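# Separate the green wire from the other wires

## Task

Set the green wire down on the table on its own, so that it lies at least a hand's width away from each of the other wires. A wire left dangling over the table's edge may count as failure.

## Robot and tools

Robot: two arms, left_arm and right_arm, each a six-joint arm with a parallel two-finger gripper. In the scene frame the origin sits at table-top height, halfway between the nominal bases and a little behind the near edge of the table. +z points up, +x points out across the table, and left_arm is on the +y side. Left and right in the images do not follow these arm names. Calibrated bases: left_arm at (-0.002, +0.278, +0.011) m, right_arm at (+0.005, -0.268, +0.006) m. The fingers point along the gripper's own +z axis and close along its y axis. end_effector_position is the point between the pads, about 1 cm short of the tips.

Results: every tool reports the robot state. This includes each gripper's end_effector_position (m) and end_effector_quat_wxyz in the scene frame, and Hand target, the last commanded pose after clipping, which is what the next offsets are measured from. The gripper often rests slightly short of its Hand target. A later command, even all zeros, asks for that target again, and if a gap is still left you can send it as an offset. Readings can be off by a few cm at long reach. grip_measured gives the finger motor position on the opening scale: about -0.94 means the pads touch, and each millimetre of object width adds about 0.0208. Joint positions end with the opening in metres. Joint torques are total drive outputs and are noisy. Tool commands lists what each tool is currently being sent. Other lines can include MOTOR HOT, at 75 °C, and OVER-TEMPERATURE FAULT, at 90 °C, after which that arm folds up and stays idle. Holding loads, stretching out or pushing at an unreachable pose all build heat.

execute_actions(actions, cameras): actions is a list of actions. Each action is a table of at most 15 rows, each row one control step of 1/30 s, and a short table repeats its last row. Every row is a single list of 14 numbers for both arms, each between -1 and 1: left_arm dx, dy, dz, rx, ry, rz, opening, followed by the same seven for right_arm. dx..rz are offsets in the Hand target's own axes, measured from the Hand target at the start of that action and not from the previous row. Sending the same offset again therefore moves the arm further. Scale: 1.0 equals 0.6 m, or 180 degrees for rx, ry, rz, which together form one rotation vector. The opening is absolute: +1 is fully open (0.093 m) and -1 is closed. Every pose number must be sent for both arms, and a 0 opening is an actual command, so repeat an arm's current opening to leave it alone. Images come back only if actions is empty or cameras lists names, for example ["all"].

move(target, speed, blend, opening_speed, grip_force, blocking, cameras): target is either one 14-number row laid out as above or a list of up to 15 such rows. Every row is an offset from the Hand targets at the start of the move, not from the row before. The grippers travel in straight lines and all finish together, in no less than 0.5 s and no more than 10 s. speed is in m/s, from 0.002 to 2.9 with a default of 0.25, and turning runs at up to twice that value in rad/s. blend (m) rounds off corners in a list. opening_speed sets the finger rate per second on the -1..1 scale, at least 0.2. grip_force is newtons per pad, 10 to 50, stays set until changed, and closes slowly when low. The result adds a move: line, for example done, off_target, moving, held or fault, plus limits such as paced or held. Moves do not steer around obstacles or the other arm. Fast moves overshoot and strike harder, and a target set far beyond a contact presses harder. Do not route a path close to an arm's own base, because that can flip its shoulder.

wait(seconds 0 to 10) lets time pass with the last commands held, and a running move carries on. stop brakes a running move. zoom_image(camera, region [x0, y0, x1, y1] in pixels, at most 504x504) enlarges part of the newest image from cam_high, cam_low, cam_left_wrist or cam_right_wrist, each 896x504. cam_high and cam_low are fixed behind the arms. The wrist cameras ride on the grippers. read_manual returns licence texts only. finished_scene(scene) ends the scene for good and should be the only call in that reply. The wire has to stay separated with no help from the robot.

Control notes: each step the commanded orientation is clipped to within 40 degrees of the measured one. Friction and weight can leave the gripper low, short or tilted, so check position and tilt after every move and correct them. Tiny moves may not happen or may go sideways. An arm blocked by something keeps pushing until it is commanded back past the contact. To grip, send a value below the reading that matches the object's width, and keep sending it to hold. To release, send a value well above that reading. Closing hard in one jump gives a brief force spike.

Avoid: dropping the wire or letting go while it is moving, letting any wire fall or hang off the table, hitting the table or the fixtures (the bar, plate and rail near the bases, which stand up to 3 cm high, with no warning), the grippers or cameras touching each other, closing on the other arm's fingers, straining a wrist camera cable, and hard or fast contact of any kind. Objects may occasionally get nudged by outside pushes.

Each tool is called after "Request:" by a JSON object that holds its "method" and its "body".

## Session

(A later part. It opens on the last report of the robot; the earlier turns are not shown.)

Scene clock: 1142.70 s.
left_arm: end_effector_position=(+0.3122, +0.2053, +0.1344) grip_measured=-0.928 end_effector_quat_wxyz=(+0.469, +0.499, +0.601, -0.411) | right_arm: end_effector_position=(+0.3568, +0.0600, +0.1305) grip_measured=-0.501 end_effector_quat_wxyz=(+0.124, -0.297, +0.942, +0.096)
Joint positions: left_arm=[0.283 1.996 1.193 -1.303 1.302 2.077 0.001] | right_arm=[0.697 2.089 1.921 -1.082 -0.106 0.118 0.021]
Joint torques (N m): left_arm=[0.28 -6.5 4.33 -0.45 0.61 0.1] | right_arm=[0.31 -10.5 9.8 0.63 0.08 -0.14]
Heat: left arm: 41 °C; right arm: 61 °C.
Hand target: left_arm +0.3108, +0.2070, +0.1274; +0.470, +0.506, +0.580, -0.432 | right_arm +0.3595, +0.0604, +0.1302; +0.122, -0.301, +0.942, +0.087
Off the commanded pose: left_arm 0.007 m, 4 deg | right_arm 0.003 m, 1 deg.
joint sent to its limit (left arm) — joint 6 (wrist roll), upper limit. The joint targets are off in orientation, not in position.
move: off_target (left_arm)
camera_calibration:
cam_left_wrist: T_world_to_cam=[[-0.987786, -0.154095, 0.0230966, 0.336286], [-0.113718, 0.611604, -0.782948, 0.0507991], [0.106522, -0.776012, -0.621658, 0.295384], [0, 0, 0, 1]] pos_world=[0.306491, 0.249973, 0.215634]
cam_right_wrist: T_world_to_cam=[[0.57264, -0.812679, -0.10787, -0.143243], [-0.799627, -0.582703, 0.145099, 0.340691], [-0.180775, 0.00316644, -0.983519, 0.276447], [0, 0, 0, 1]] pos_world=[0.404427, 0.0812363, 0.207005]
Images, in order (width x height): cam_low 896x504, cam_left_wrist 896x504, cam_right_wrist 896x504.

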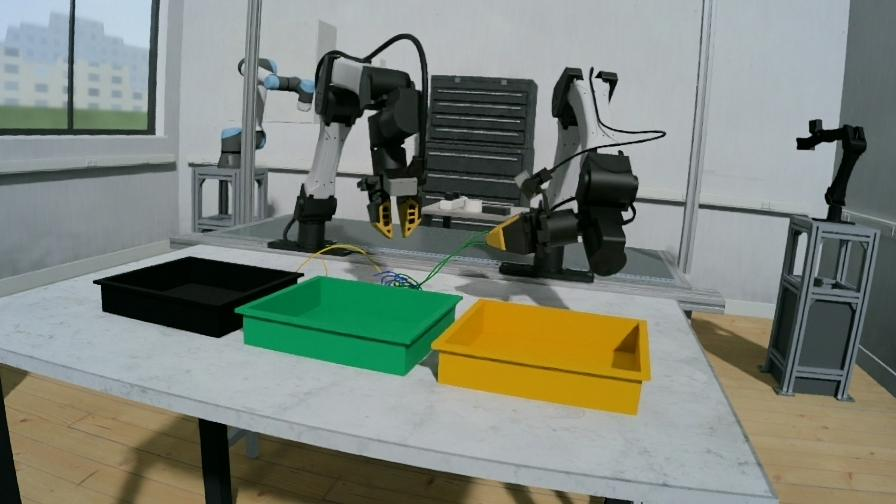

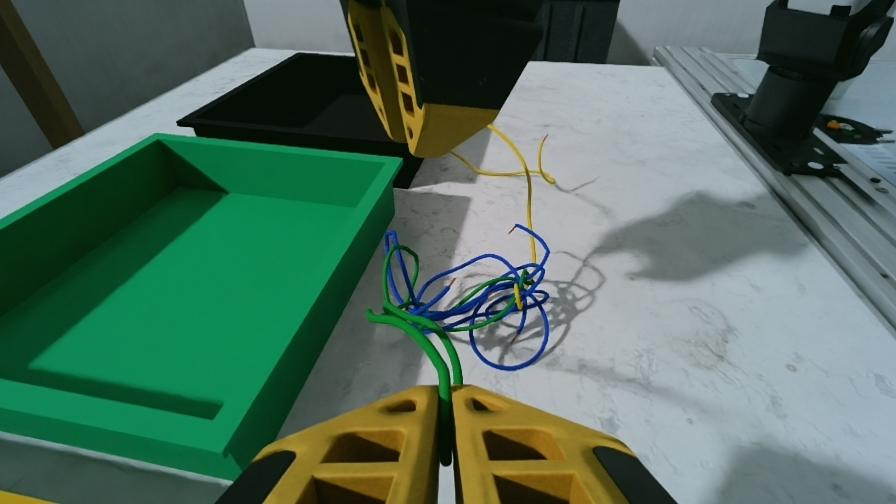

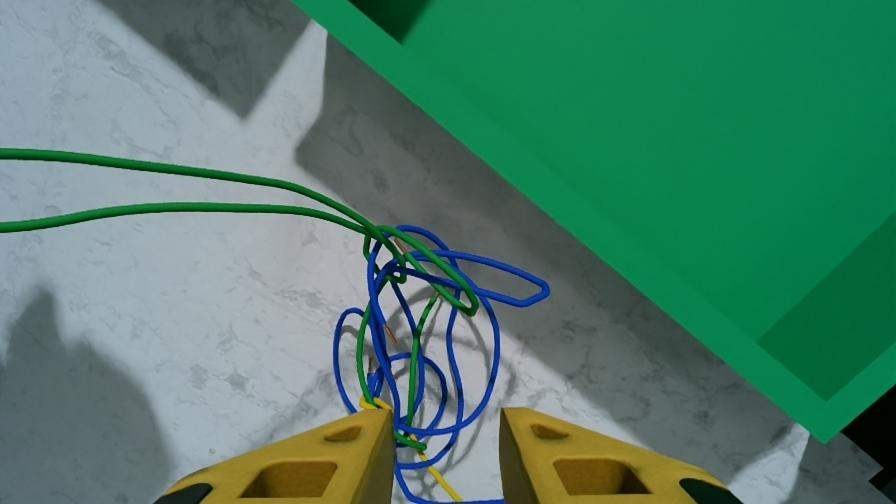

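Request:
{"method": "move", "body": {"target": [0,0,0,0,0,0,-0.935,0.0388,-0.013,0.1445,0,0,0,-0.5], "speed": 0.12, "cameras": ["cam_left_wrist","cam_right_wrist"]}}

Request:
{"method": "zoom_image", "body": {"camera": "cam_right_wrist", "region": [360, 350, 560, 504]}}

Request:
{"method": "zoom_image", "body": {"camera": "cam_left_wrist", "region": [340, 180, 500, 340]}}

Scene clock: 1185.80 s.
left_arm: end_effector_position=(+0.3122, +0.2053, +0.1344) grip_measured=-0.928 end_effector_quat_wxyz=(+0.469, +0.499, +0.601, -0.411) | right_arm: end_effector_position=(+0.3640, +0.0661, +0.0523) grip_measured=-0.501 end_effector_quat_wxyz=(+0.132, -0.299, +0.940, +0.098)
Joint positions: left_arm=[0.283 1.996 1.193 -1.303 1.302 2.077 0.001] | right_arm=[0.703 2.142 1.687 -0.778 -0.104 0.117 0.021]
Joint torques (N m): left_arm=[0.43 -6.54 4.12 -0.47 0.63 0.11] | right_arm=[0.47 -11.62 5.86 0.97 0.11 -0.04]
Heat: left arm: 41 °C; right arm: 57 °C.
Hand target: left_arm +0.3108, +0.2070, +0.1274; +0.470, +0.506, +0.580, -0.432 | right_arm +0.3610, +0.0621, +0.0402; +0.122, -0.301, +0.942, +0.087
Off the commanded pose: left_arm 0.007 m, 4 deg | right_arm 0.013 m, 2 deg.
joint sent to its limit (left arm) — joint 6 (wrist roll), upper limit. The joint targets are off in orientation, not in position.
move: off_target (left_arm, right_arm)
camera_calibration:
cam_left_wrist: T_world_to_cam=[[-0.987786, -0.154095, 0.0230966, 0.336286], [-0.113718, 0.611604, -0.782948, 0.0507991], [0.106522, -0.776012, -0.621658, 0.295384], [0, 0, 0, 1]] pos_world=[0.306491, 0.249973, 0.215634]
cam_right_wrist: T_world_to_cam=[[0.578892, -0.808337, -0.107125, -0.153423], [-0.798147, -0.588615, 0.128426, 0.362146], [-0.166867, 0.0111562, -0.985916, 0.195412], [0, 0, 0, 1]] pos_world=[0.410468, 0.086967, 0.129715]
Images, in order (width x height): cam_left_wrist 896x504, cam_right_wrist 896x504.

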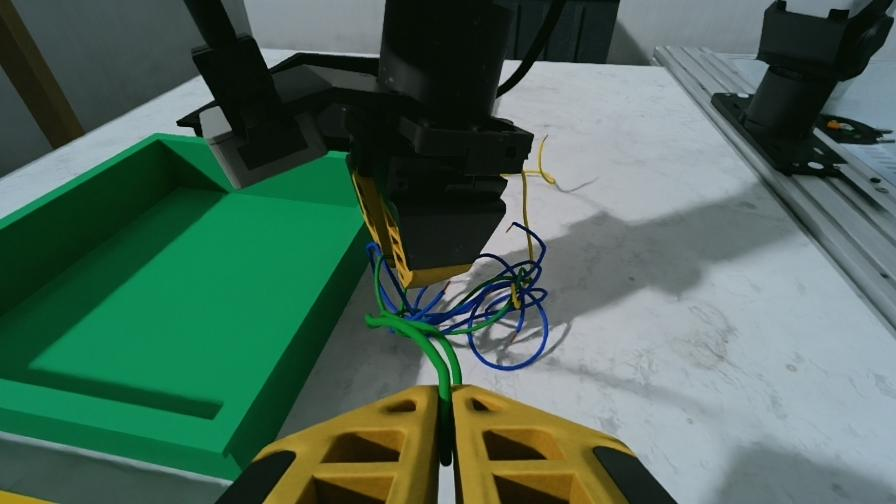

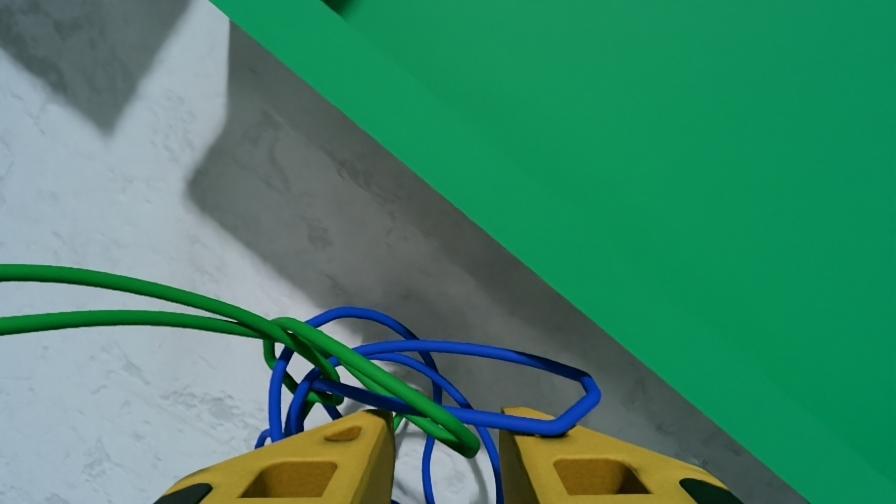

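Scaled by 2.520 from the camera's 896x504 image, which has a finer 1280x720 frame.

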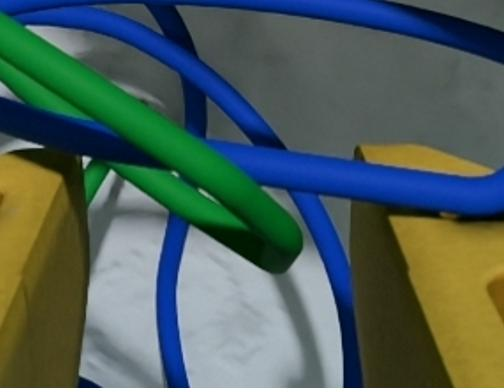

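Scaled by 3.150 from the camera's 896x504 image, which has a finer 1280x720 frame.

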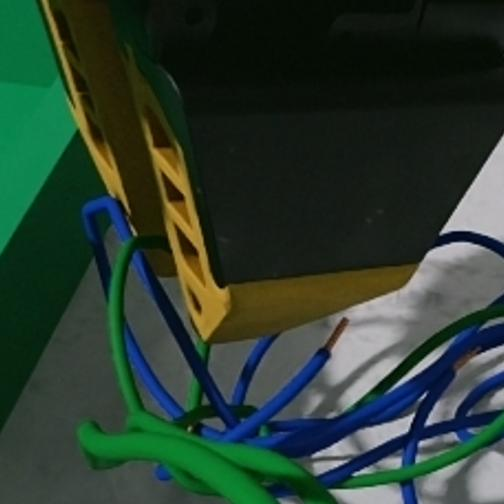

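Request:
{"method": "move", "body": {"target": [[0,0,0,0,0,0,-0.935,0.0097,0,-0.0028,0,0,0,-0.5],[0,0,0,0,0,0,-0.935,0.0097,0,-0.0028,0,0,0,-1],[0,0,0,0,0,0,-0.935,0.0226,-0.046,-0.0983,0,0,0,-1]], "speed": 0.1, "cameras": ["cam_left_wrist","cam_right_wrist","cam_low"]}}

Request:
{"method": "zoom_image", "body": {"camera": "cam_right_wrist", "region": [250, 200, 650, 450]}}

Request:
{"method": "zoom_image", "body": {"camera": "cam_left_wrist", "region": [340, 140, 580, 380]}}

Scene clock: 1210.80 s.
left_arm: end_effector_position=(+0.3121, +0.2053, +0.1343) grip_measured=-0.928 end_effector_quat_wxyz=(+0.469, +0.499, +0.602, -0.411) | right_arm: end_effector_position=(+0.3613, +0.0264, +0.0833) grip_measured=-0.987 end_effector_quat_wxyz=(+0.127, -0.301, +0.941, +0.087)
Joint positions: left_arm=[0.283 1.996 1.193 -1.303 1.301 2.077 0.001] | right_arm=[0.638 2.029 1.642 -0.872 -0.107 0.05 0]
Joint torques (N m): left_arm=[0.28 -6.5 4.18 -0.47 0.6 0.1] | right_arm=[-0.72 -14.86 6.05 0.61 -0.11 -0.09]
Heat: left arm: 41 °C; right arm: 57 °C.
Hand target: left_arm +0.3108, +0.2070, +0.1273; +0.470, +0.506, +0.580, -0.432 | right_arm +0.3562, +0.0184, +0.0902; +0.122, -0.301, +0.942, +0.087
Off the commanded pose: left_arm 0.007 m, 4 deg | right_arm 0.012 m, 1 deg.
joint sent to its limit (left arm) — joint 6 (wrist roll), upper limit. The joint targets are off in orientation, not in position.
move: off_target (left_arm, right_arm)
camera_calibration:
cam_left_wrist: T_world_to_cam=[[-0.987806, -0.153955, 0.023175, 0.336243], [-0.113732, 0.611904, -0.782713, 0.050599], [0.106321, -0.775804, -0.621952, 0.295395], [0, 0, 0, 1]] pos_world=[0.30649, 0.249973, 0.215534]
cam_right_wrist: T_world_to_cam=[[0.578569, -0.81091, -0.0876555, -0.182054], [-0.797878, -0.584998, 0.145489, 0.330923], [-0.169257, -0.0142371, -0.985469, 0.227436], [0, 0, 0, 1]] pos_world=[0.407862, 0.0491978, 0.160027]
Images, in order (width x height): cam_low 896x504, cam_left_wrist 896x504, cam_right_wrist 896x504.

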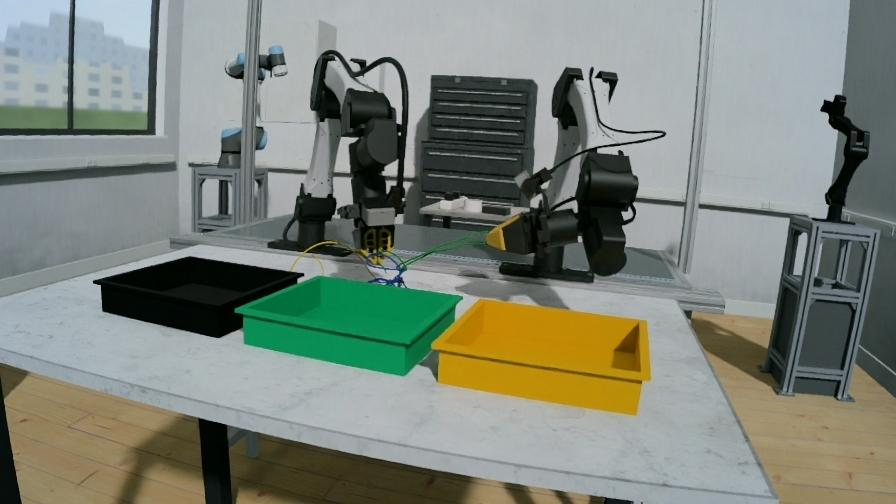

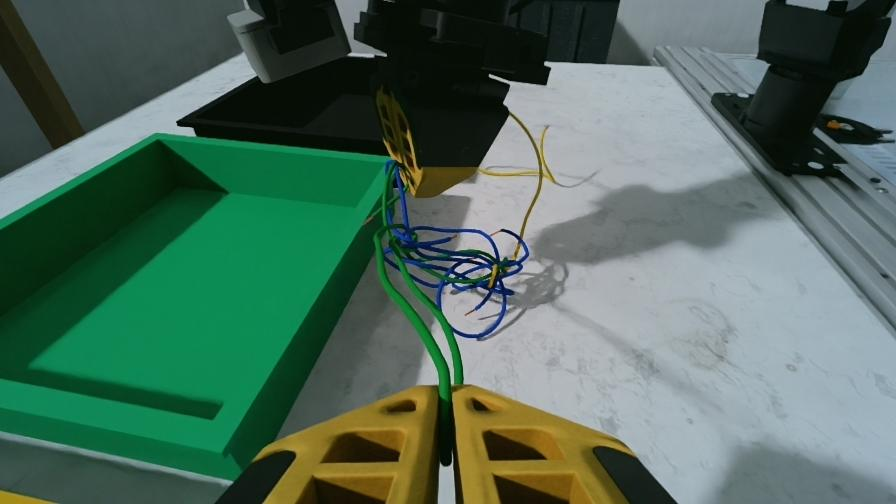

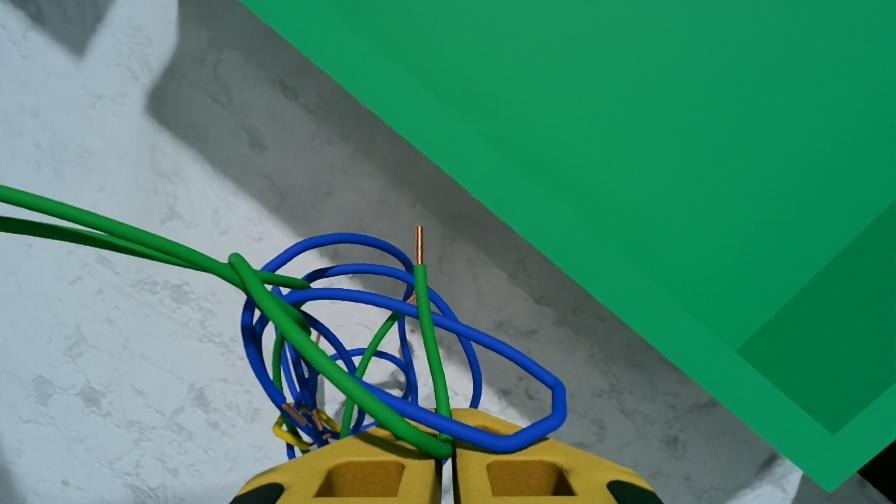

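Scaled by 1.260 from the camera's 896x504 image, which has a finer 1280x720 frame.

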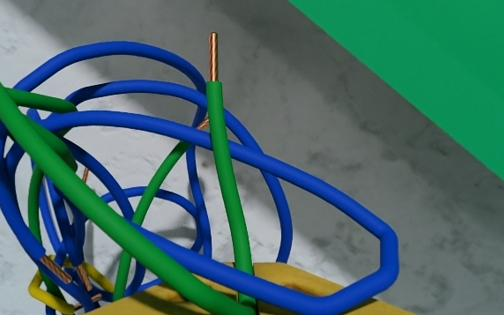

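Scaled by 2.100 from the camera's 896x504 image, which has a finer 1280x720 frame.

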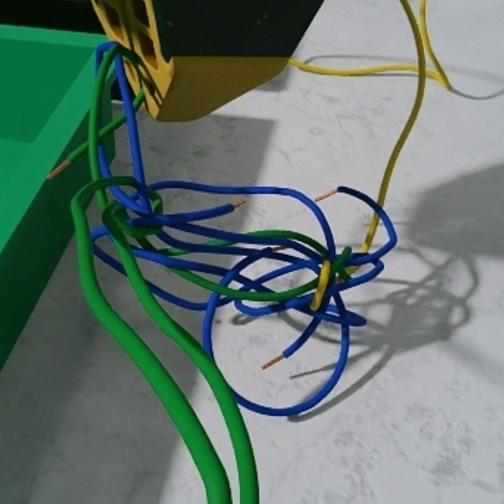

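Request:
{"method": "move", "body": {"target": [0,0,0,0,0,0,-0.935,0.03,-0.07,-0.115,0,0,0,-1], "speed": 0.1, "cameras": ["cam_left_wrist","cam_right_wrist"]}}

Request:
{"method": "zoom_image", "body": {"camera": "cam_right_wrist", "region": [200, 200, 600, 450]}}

Request:
{"method": "zoom_image", "body": {"camera": "cam_left_wrist", "region": [340, 40, 560, 260]}}

Scene clock: 1226.80 s.
left_arm: end_effector_position=(+0.3122, +0.2052, +0.1346) grip_measured=-0.928 end_effector_quat_wxyz=(+0.470, +0.499, +0.601, -0.411) | right_arm: end_effector_position=(+0.3528, -0.0239, +0.1352) grip_measured=-0.987 end_effector_quat_wxyz=(+0.118, -0.312, +0.937, +0.103)
Joint positions: left_arm=[0.282 1.996 1.193 -1.303 1.303 2.077 0.001] | right_arm=[0.523 1.885 1.642 -1.039 -0.181 -0.081 0]
Joint torques (N m): left_arm=[0.31 -6.49 4.21 -0.49 0.59 0.09] | right_arm=[-2.09 -13.64 7.88 0.48 0.22 -0.07]
Heat: left arm: 41 °C; right arm: 57 °C.
Hand target: left_arm +0.3108, +0.2070, +0.1274; +0.470, +0.506, +0.580, -0.432 | right_arm +0.3546, -0.0416, +0.1471; +0.122, -0.301, +0.942, +0.087
Off the commanded pose: left_arm 0.008 m, 4 deg | right_arm 0.021 m, 2 deg.
joint sent to its limit (left arm) — joint 6 (wrist roll), upper limit. The joint targets are off in orientation, not in position.
move: off_target (left_arm, right_arm)
camera_calibration:
cam_left_wrist: T_world_to_cam=[[-0.987763, -0.154259, 0.0229811, 0.336328], [-0.113626, 0.610852, -0.783549, 0.0512293], [0.106831, -0.776572, -0.620905, 0.295251], [0, 0, 0, 1]] pos_world=[0.306491, 0.249872, 0.215734]
cam_right_wrist: T_world_to_cam=[[0.599492, -0.791221, -0.120739, -0.215787], [-0.776895, -0.611517, 0.149937, 0.278555], [-0.192467, 0.00391515, -0.981296, 0.284429], [0, 0, 0, 1]] pos_world=[0.400514, -0.00150771, 0.211289]
Images, in order (width x height): cam_left_wrist 896x504, cam_right_wrist 896x504.

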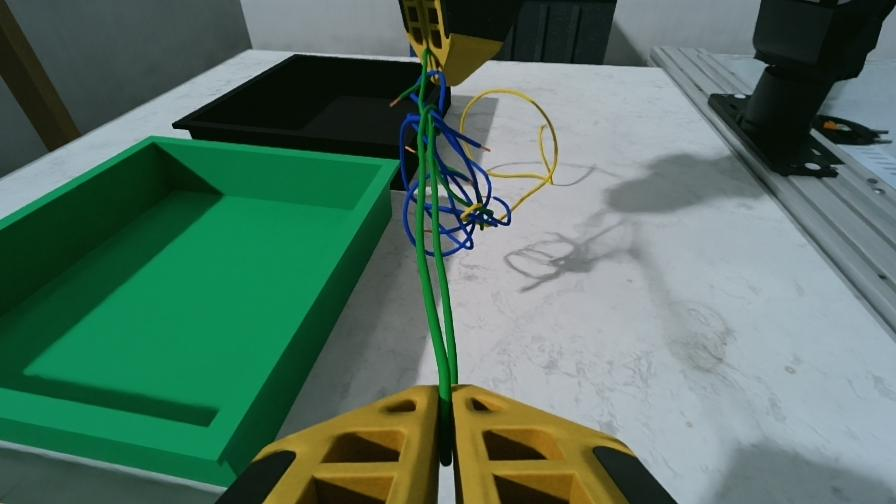

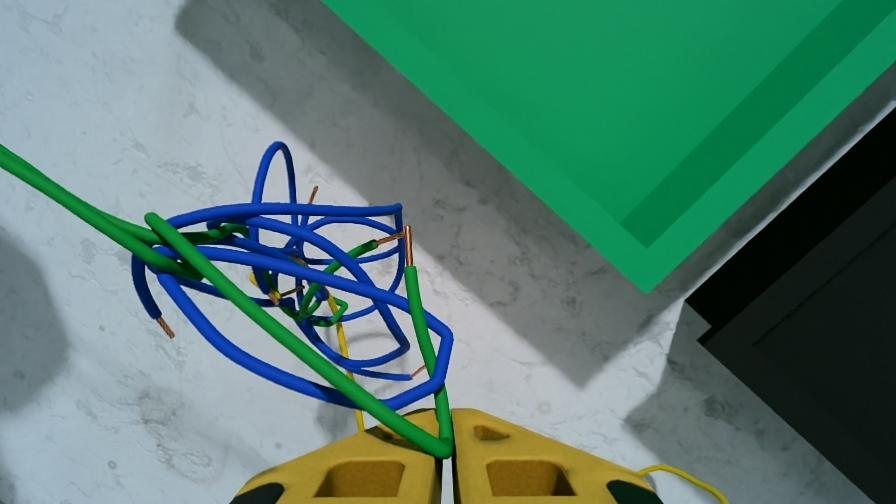

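Scaled by 1.260 from the camera's 896x504 image, which has a finer 1280x720 frame.

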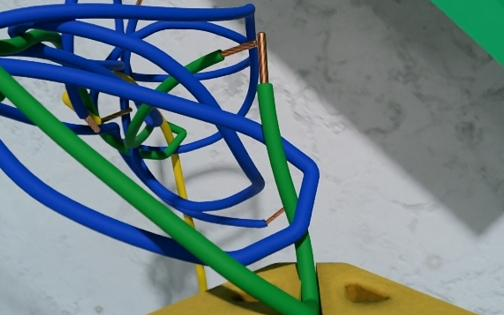

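Scaled by 2.291 from the camera's 896x504 image, which has a finer 1280x720 frame.

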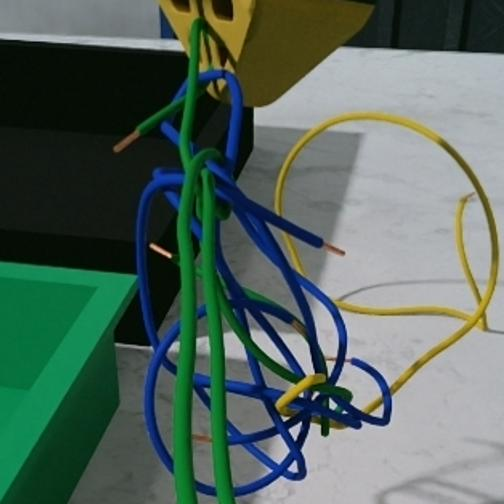

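Request:
{"method": "move", "body": {"target": [0,0,0,0,0,0,-0.935,0.03,-0.07,-0.115,0,0,0,-1], "speed": 0.1, "cameras": ["cam_left_wrist","cam_right_wrist","cam_low"]}}

Request:
{"method": "zoom_image", "body": {"camera": "cam_right_wrist", "region": [100, 150, 500, 450]}}

Request:
{"method": "zoom_image", "body": {"camera": "cam_left_wrist", "region": [340, 0, 580, 250]}}

Request:
{"method": "zoom_image", "body": {"camera": "cam_low", "region": [310, 180, 510, 300]}}

Scene clock: 1247.60 s.
left_arm: end_effector_position=(+0.3132, +0.2008, +0.1377) grip_measured=-0.928 end_effector_quat_wxyz=(+0.475, +0.496, +0.596, -0.416) | right_arm: end_effector_position=(+0.3459, -0.0689, +0.1855) grip_measured=-0.987 end_effector_quat_wxyz=(+0.108, -0.325, +0.931, +0.129)
Joint positions: left_arm=[0.27 1.996 1.193 -1.304 1.325 2.078 0.001] | right_arm=[0.39 1.817 1.746 -1.255 -0.274 -0.235 0]
Joint torques (N m): left_arm=[1.48 -6.58 4.03 -0.47 0.38 0.03] | right_arm=[-4.15 -13.27 9.63 0.32 0.62 0]
Heat: left arm: 41 °C; right arm: 60 °C.
Hand target: left_arm +0.3108, +0.2069, +0.1274; +0.470, +0.506, +0.580, -0.432 | right_arm +0.3528, -0.1014, +0.2042; +0.122, -0.301, +0.942, +0.087
Off the commanded pose: left_arm 0.012 m, 3 deg | right_arm 0.038 m, 6 deg.
joint sent to its limit (left arm) — joint 6 (wrist roll), upper limit. The joint targets are off in orientation, not in position.
move: off_target (left_arm, right_arm)
camera_calibration:
cam_left_wrist: T_world_to_cam=[[-0.98817, -0.151981, 0.0205486, 0.336517], [-0.108338, 0.596929, -0.794946, 0.0591164], [0.10855, -0.787768, -0.606332, 0.293348], [0, 0, 0, 1]] pos_world=[0.307097, 0.246946, 0.217946]
cam_right_wrist: T_world_to_cam=[[0.622672, -0.763481, -0.171394, -0.237908], [-0.749878, -0.644806, 0.148016, 0.226886], [-0.223524, 0.0363593, -0.97402, 0.344346], [0, 0, 0, 1]] pos_world=[0.395245, -0.0478613, 0.261041]
Images, in order (width x height): cam_low 896x504, cam_left_wrist 896x504, cam_right_wrist 896x504.

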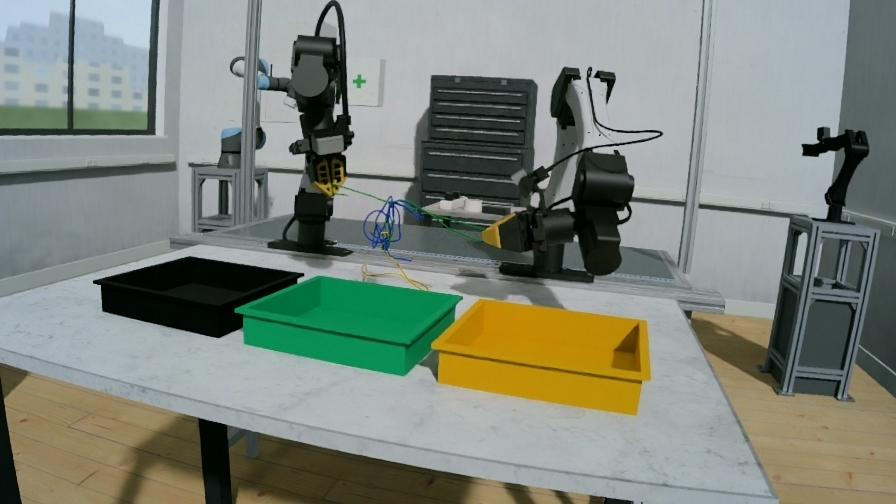

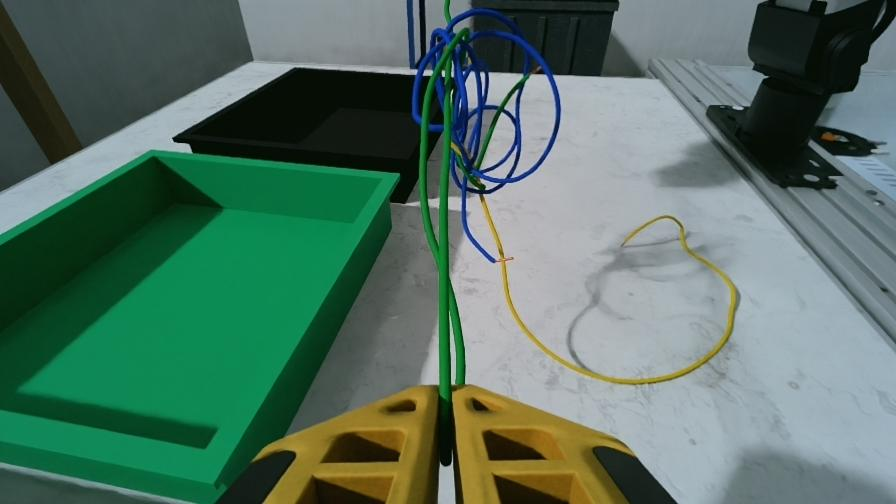

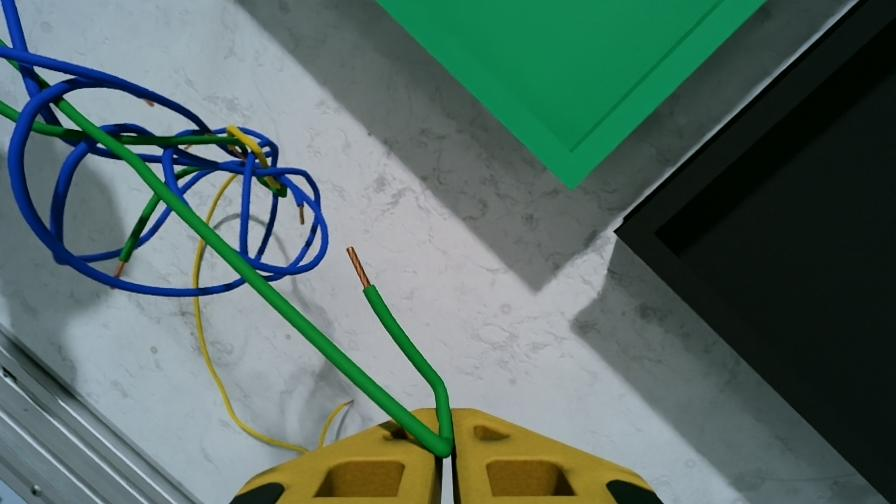

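Scaled by 1.260 from the camera's 896x504 image, which has a finer 1280x720 frame.

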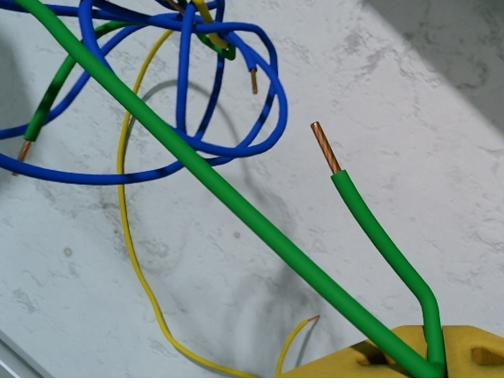

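Scaled by 2.016 from the camera's 896x504 image, which has a finer 1280x720 frame.

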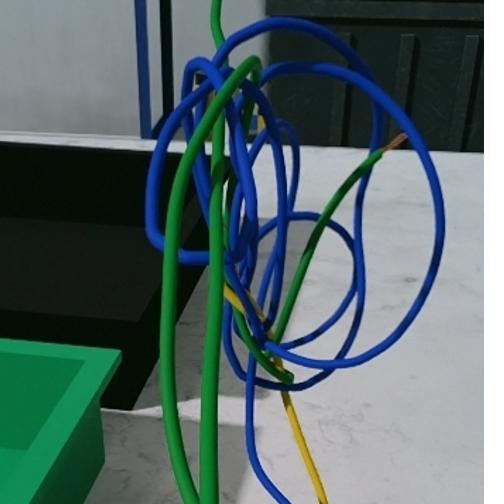

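Scaled by 2.520 from the camera's 896x504 image, which has a finer 1280x720 frame.

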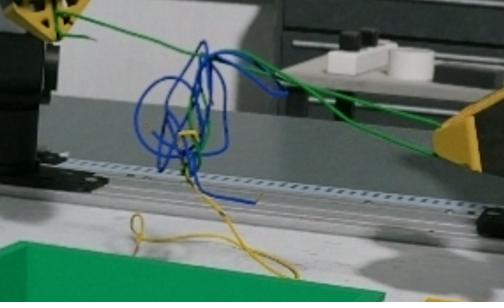

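Request:
{"method": "zoom_image", "body": {"camera": "cam_low", "region": [355, 185, 435, 265]}}

Request:
{"method": "zoom_image", "body": {"camera": "cam_left_wrist", "region": [400, 0, 570, 200]}}

Request:
{"method": "zoom_image", "body": {"camera": "cam_right_wrist", "region": [0, 0, 350, 310]}}

Scaled by 6.300 from the camera's 896x504 image, which has a finer 1280x720 frame.

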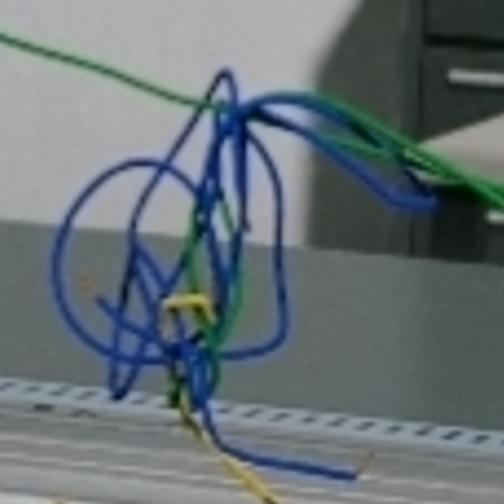

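Scaled by 2.520 from the camera's 896x504 image, which has a finer 1280x720 frame.

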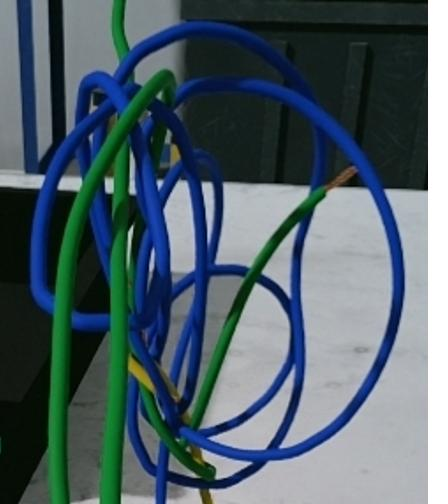

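Scaled by 1.440 from the camera's 896x504 image, which has a finer 1280x720 frame.

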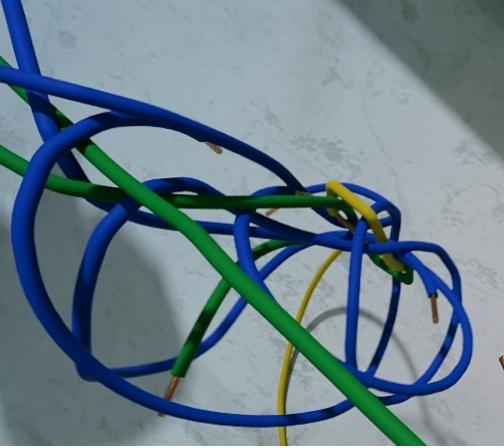

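Request:
{"method": "move", "body": {"target": [[0,0,0,0,0,0,-0.935,-0.0245,0.072,0.065,0,0,0,-1],[0,0,0,0,0,0,-0.935,-0.0245,0.072,0.065,0,0,0,-0.4],[0,0,0,0,0,0,-0.935,0.02,0.0,-0.119,0,0,0,-0.4],[-0.318,-0.003,-0.11,0,0,0,-0.935,0.0265,-0.071,-0.119,0,0,0,-0.4]], "speed": 0.15, "cameras": ["cam_left_wrist","cam_right_wrist","cam_low"]}}

Request:
{"method": "zoom_image", "body": {"camera": "cam_low", "region": [310, 150, 530, 310]}}

Scene clock: 1305.20 s.
left_arm: end_effector_position=(+0.3117, +0.2352, +0.3162) grip_measured=-0.928 end_effector_quat_wxyz=(+0.516, +0.446, +0.643, -0.349) | right_arm: end_effector_position=(+0.3544, -0.1594, +0.2617) grip_measured=-0.401 end_effector_quat_wxyz=(+0.139, -0.300, +0.940, +0.081)
Joint positions: left_arm=[0.382 1.65 1.551 -1.581 1.332 1.678 0.001] | right_arm=[0.166 1.791 2.025 -1.546 -0.227 -0.408 0.026]
Joint torques (N m): left_arm=[0.43 -7.23 8.39 0.07 0.88 -0.11] | right_arm=[-0.83 -7.39 8.83 0.44 -0.29 -0.13]
Heat: left arm: 41 °C; right arm: 59 °C.
Hand target: left_arm +0.3108, +0.2366, +0.3271; +0.470, +0.506, +0.580, -0.432 | right_arm +0.3527, -0.1614, +0.2640; +0.122, -0.301, +0.942, +0.087
Off the commanded pose: left_arm 0.011 m, 15 deg | right_arm 0.003 m, 2 deg.
joint sent to its limit (left arm) — joint 4 (wrist pitch), lower limit. The joint targets are off in orientation, not in position.
joint sent to its limit (right arm) — joint 4 (wrist pitch), lower limit. The joint targets still meet the commanded pose.
move: off_target (left_arm)
camera_calibration:
cam_left_wrist: T_world_to_cam=[[-0.936499, -0.350375, -0.0144107, 0.378207], [-0.208321, 0.588926, -0.780876, 0.208948], [0.282087, -0.728288, -0.624519, 0.366591], [0, 0, 0, 1]] pos_world=[0.294308, 0.276443, 0.397556]
cam_right_wrist: T_world_to_cam=[[0.576747, -0.813979, -0.06929, -0.317733], [-0.804348, -0.580648, 0.125986, 0.198911], [-0.142783, -0.016929, -0.989609, 0.390694], [0, 0, 0, 1]] pos_world=[0.39903, -0.136517, 0.339559]
Images, in order (width x height): cam_low 896x504, cam_left_wrist 896x504, cam_right_wrist 896x504.

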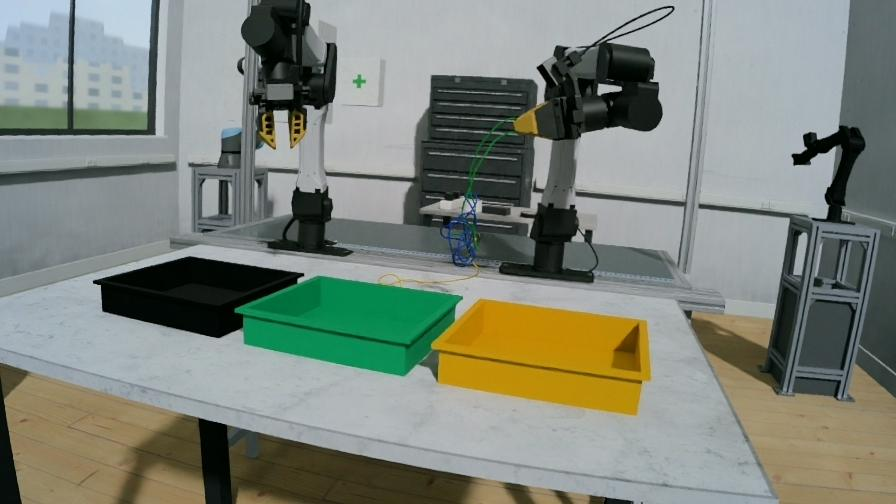

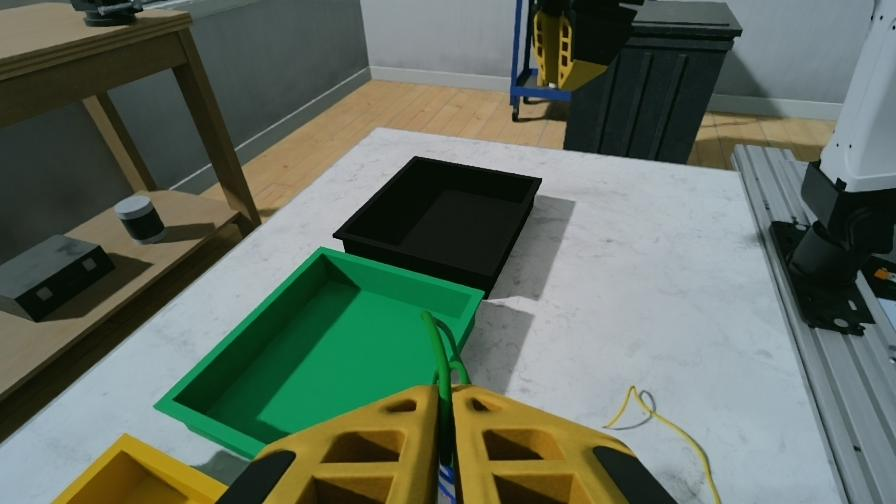

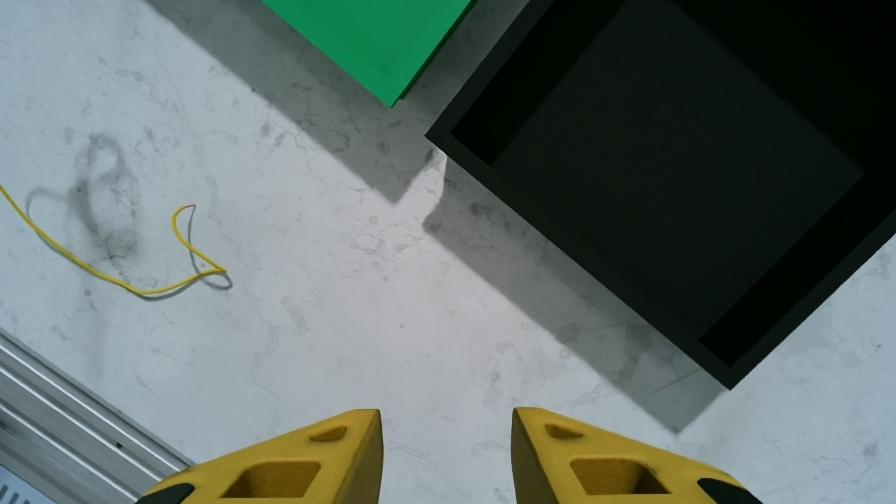

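Scaled by 2.291 from the camera's 896x504 image, which has a finer 1280x720 frame.

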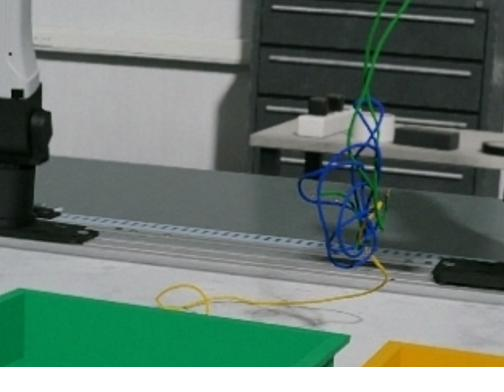

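Request:
{"method": "move", "body": {"target": [0,0,0,0,0,0,-0.935,-0.095,0.217,0.178,-0.354,-0.225,0.31,-0.4], "speed": 0.35, "cameras": ["cam_right_wrist","cam_low"]}}

Request:
{"method": "zoom_image", "body": {"camera": "cam_low", "region": [400, 120, 530, 300]}}

Scene clock: 1327.73 s.
left_arm: end_effector_position=(+0.3117, +0.2352, +0.3162) grip_measured=-0.928 end_effector_quat_wxyz=(+0.516, +0.445, +0.643, -0.349) | right_arm: end_effector_position=(+0.3408, +0.0009, +0.1973) grip_measured=-0.401 end_effector_quat_wxyz=(+0.190, +0.163, +0.692, +0.677)
Joint positions: left_arm=[0.382 1.65 1.551 -1.581 1.332 1.677 0.001] | right_arm=[0.417 1.622 0.565 1.074 -0.639 1.56 0.026]
Joint torques (N m): left_arm=[0.42 -7.34 8.47 0.08 0.94 -0.12] | right_arm=[0.49 -6.01 4.79 2.04 0.24 -0.01]
Heat: left arm: 42 °C; right arm: 55 °C.
Hand target: left_arm +0.3108, +0.2366, +0.3270; +0.470, +0.506, +0.580, -0.432 | right_arm +0.3399, -0.0002, +0.1898; +0.193, +0.170, +0.692, +0.674
Off the commanded pose: left_arm 0.011 m, 15 deg | right_arm 0.008 m, 1 deg.
joint sent to its limit (left arm) — joint 4 (wrist pitch), lower limit. The joint targets are off in orientation, not in position.
move: off_target (left_arm)
camera_calibration:
cam_right_wrist: T_world_to_cam=[[0.0202746, -0.0266542, -0.999439, 0.188539], [-0.997726, 0.0637299, -0.0219395, 0.383703], [0.0642789, 0.997611, -0.0253015, 0.0659646], [0, 0, 0, 1]] pos_world=[0.374767, -0.0852349, 0.198521]
Images, in order (width x height): cam_low 896x504, cam_right_wrist 896x504.

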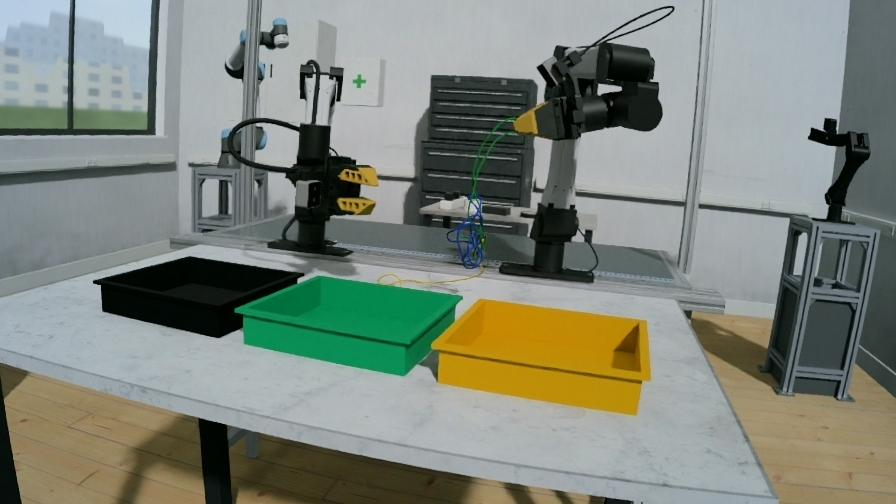

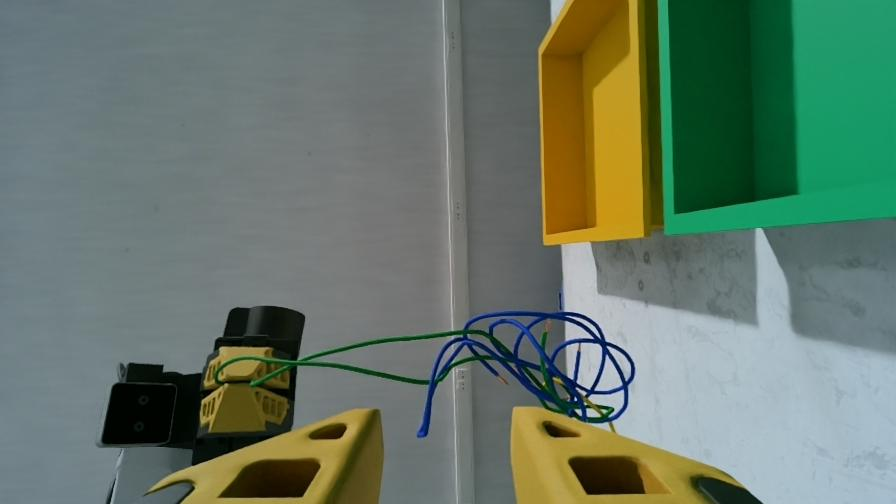

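Scaled by 2.800 from the camera's 896x504 image, which has a finer 1280x720 frame.

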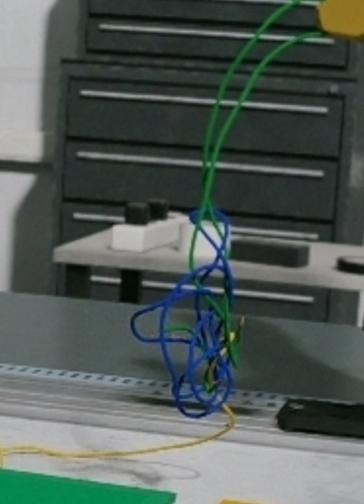

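Request:
{"method": "zoom_image", "body": {"camera": "cam_right_wrist", "region": [390, 280, 660, 450]}}

Request:
{"method": "zoom_image", "body": {"camera": "cam_right_wrist", "region": [480, 300, 640, 430]}}

Scaled by 1.867 from the camera's 896x504 image, which has a finer 1280x720 frame.

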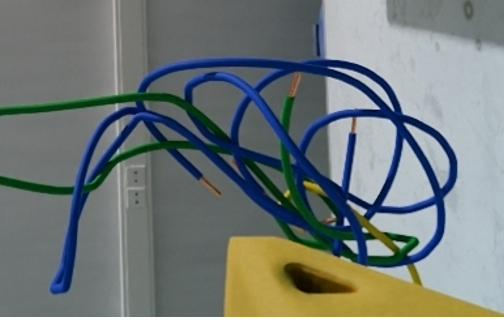

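Scaled by 3.150 from the camera's 896x504 image, which has a finer 1280x720 frame.

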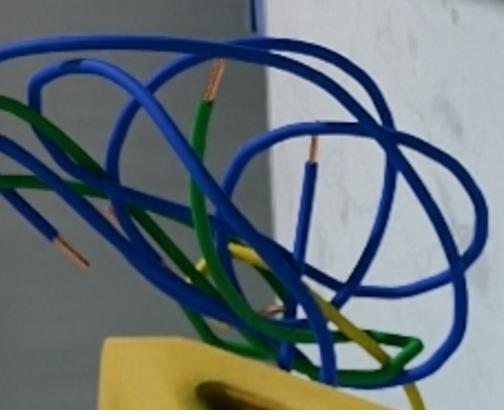

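Request:
{"method": "zoom_image", "body": {"camera": "cam_right_wrist", "region": [405, 310, 525, 440]}}

Request:
{"method": "zoom_image", "body": {"camera": "cam_right_wrist", "region": [500, 340, 630, 430]}}

Scaled by 3.877 from the camera's 896x504 image, which has a finer 1280x720 frame.

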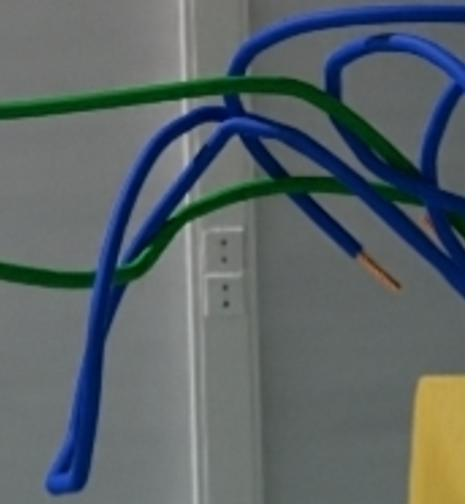

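Scaled by 3.877 from the camera's 896x504 image, which has a finer 1280x720 frame.

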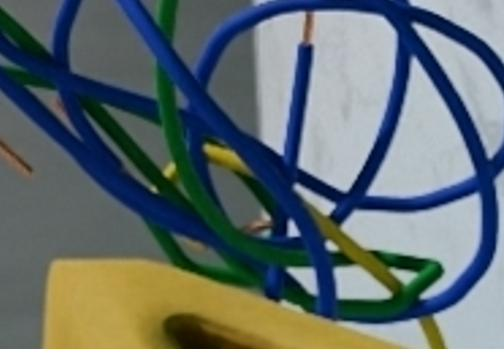

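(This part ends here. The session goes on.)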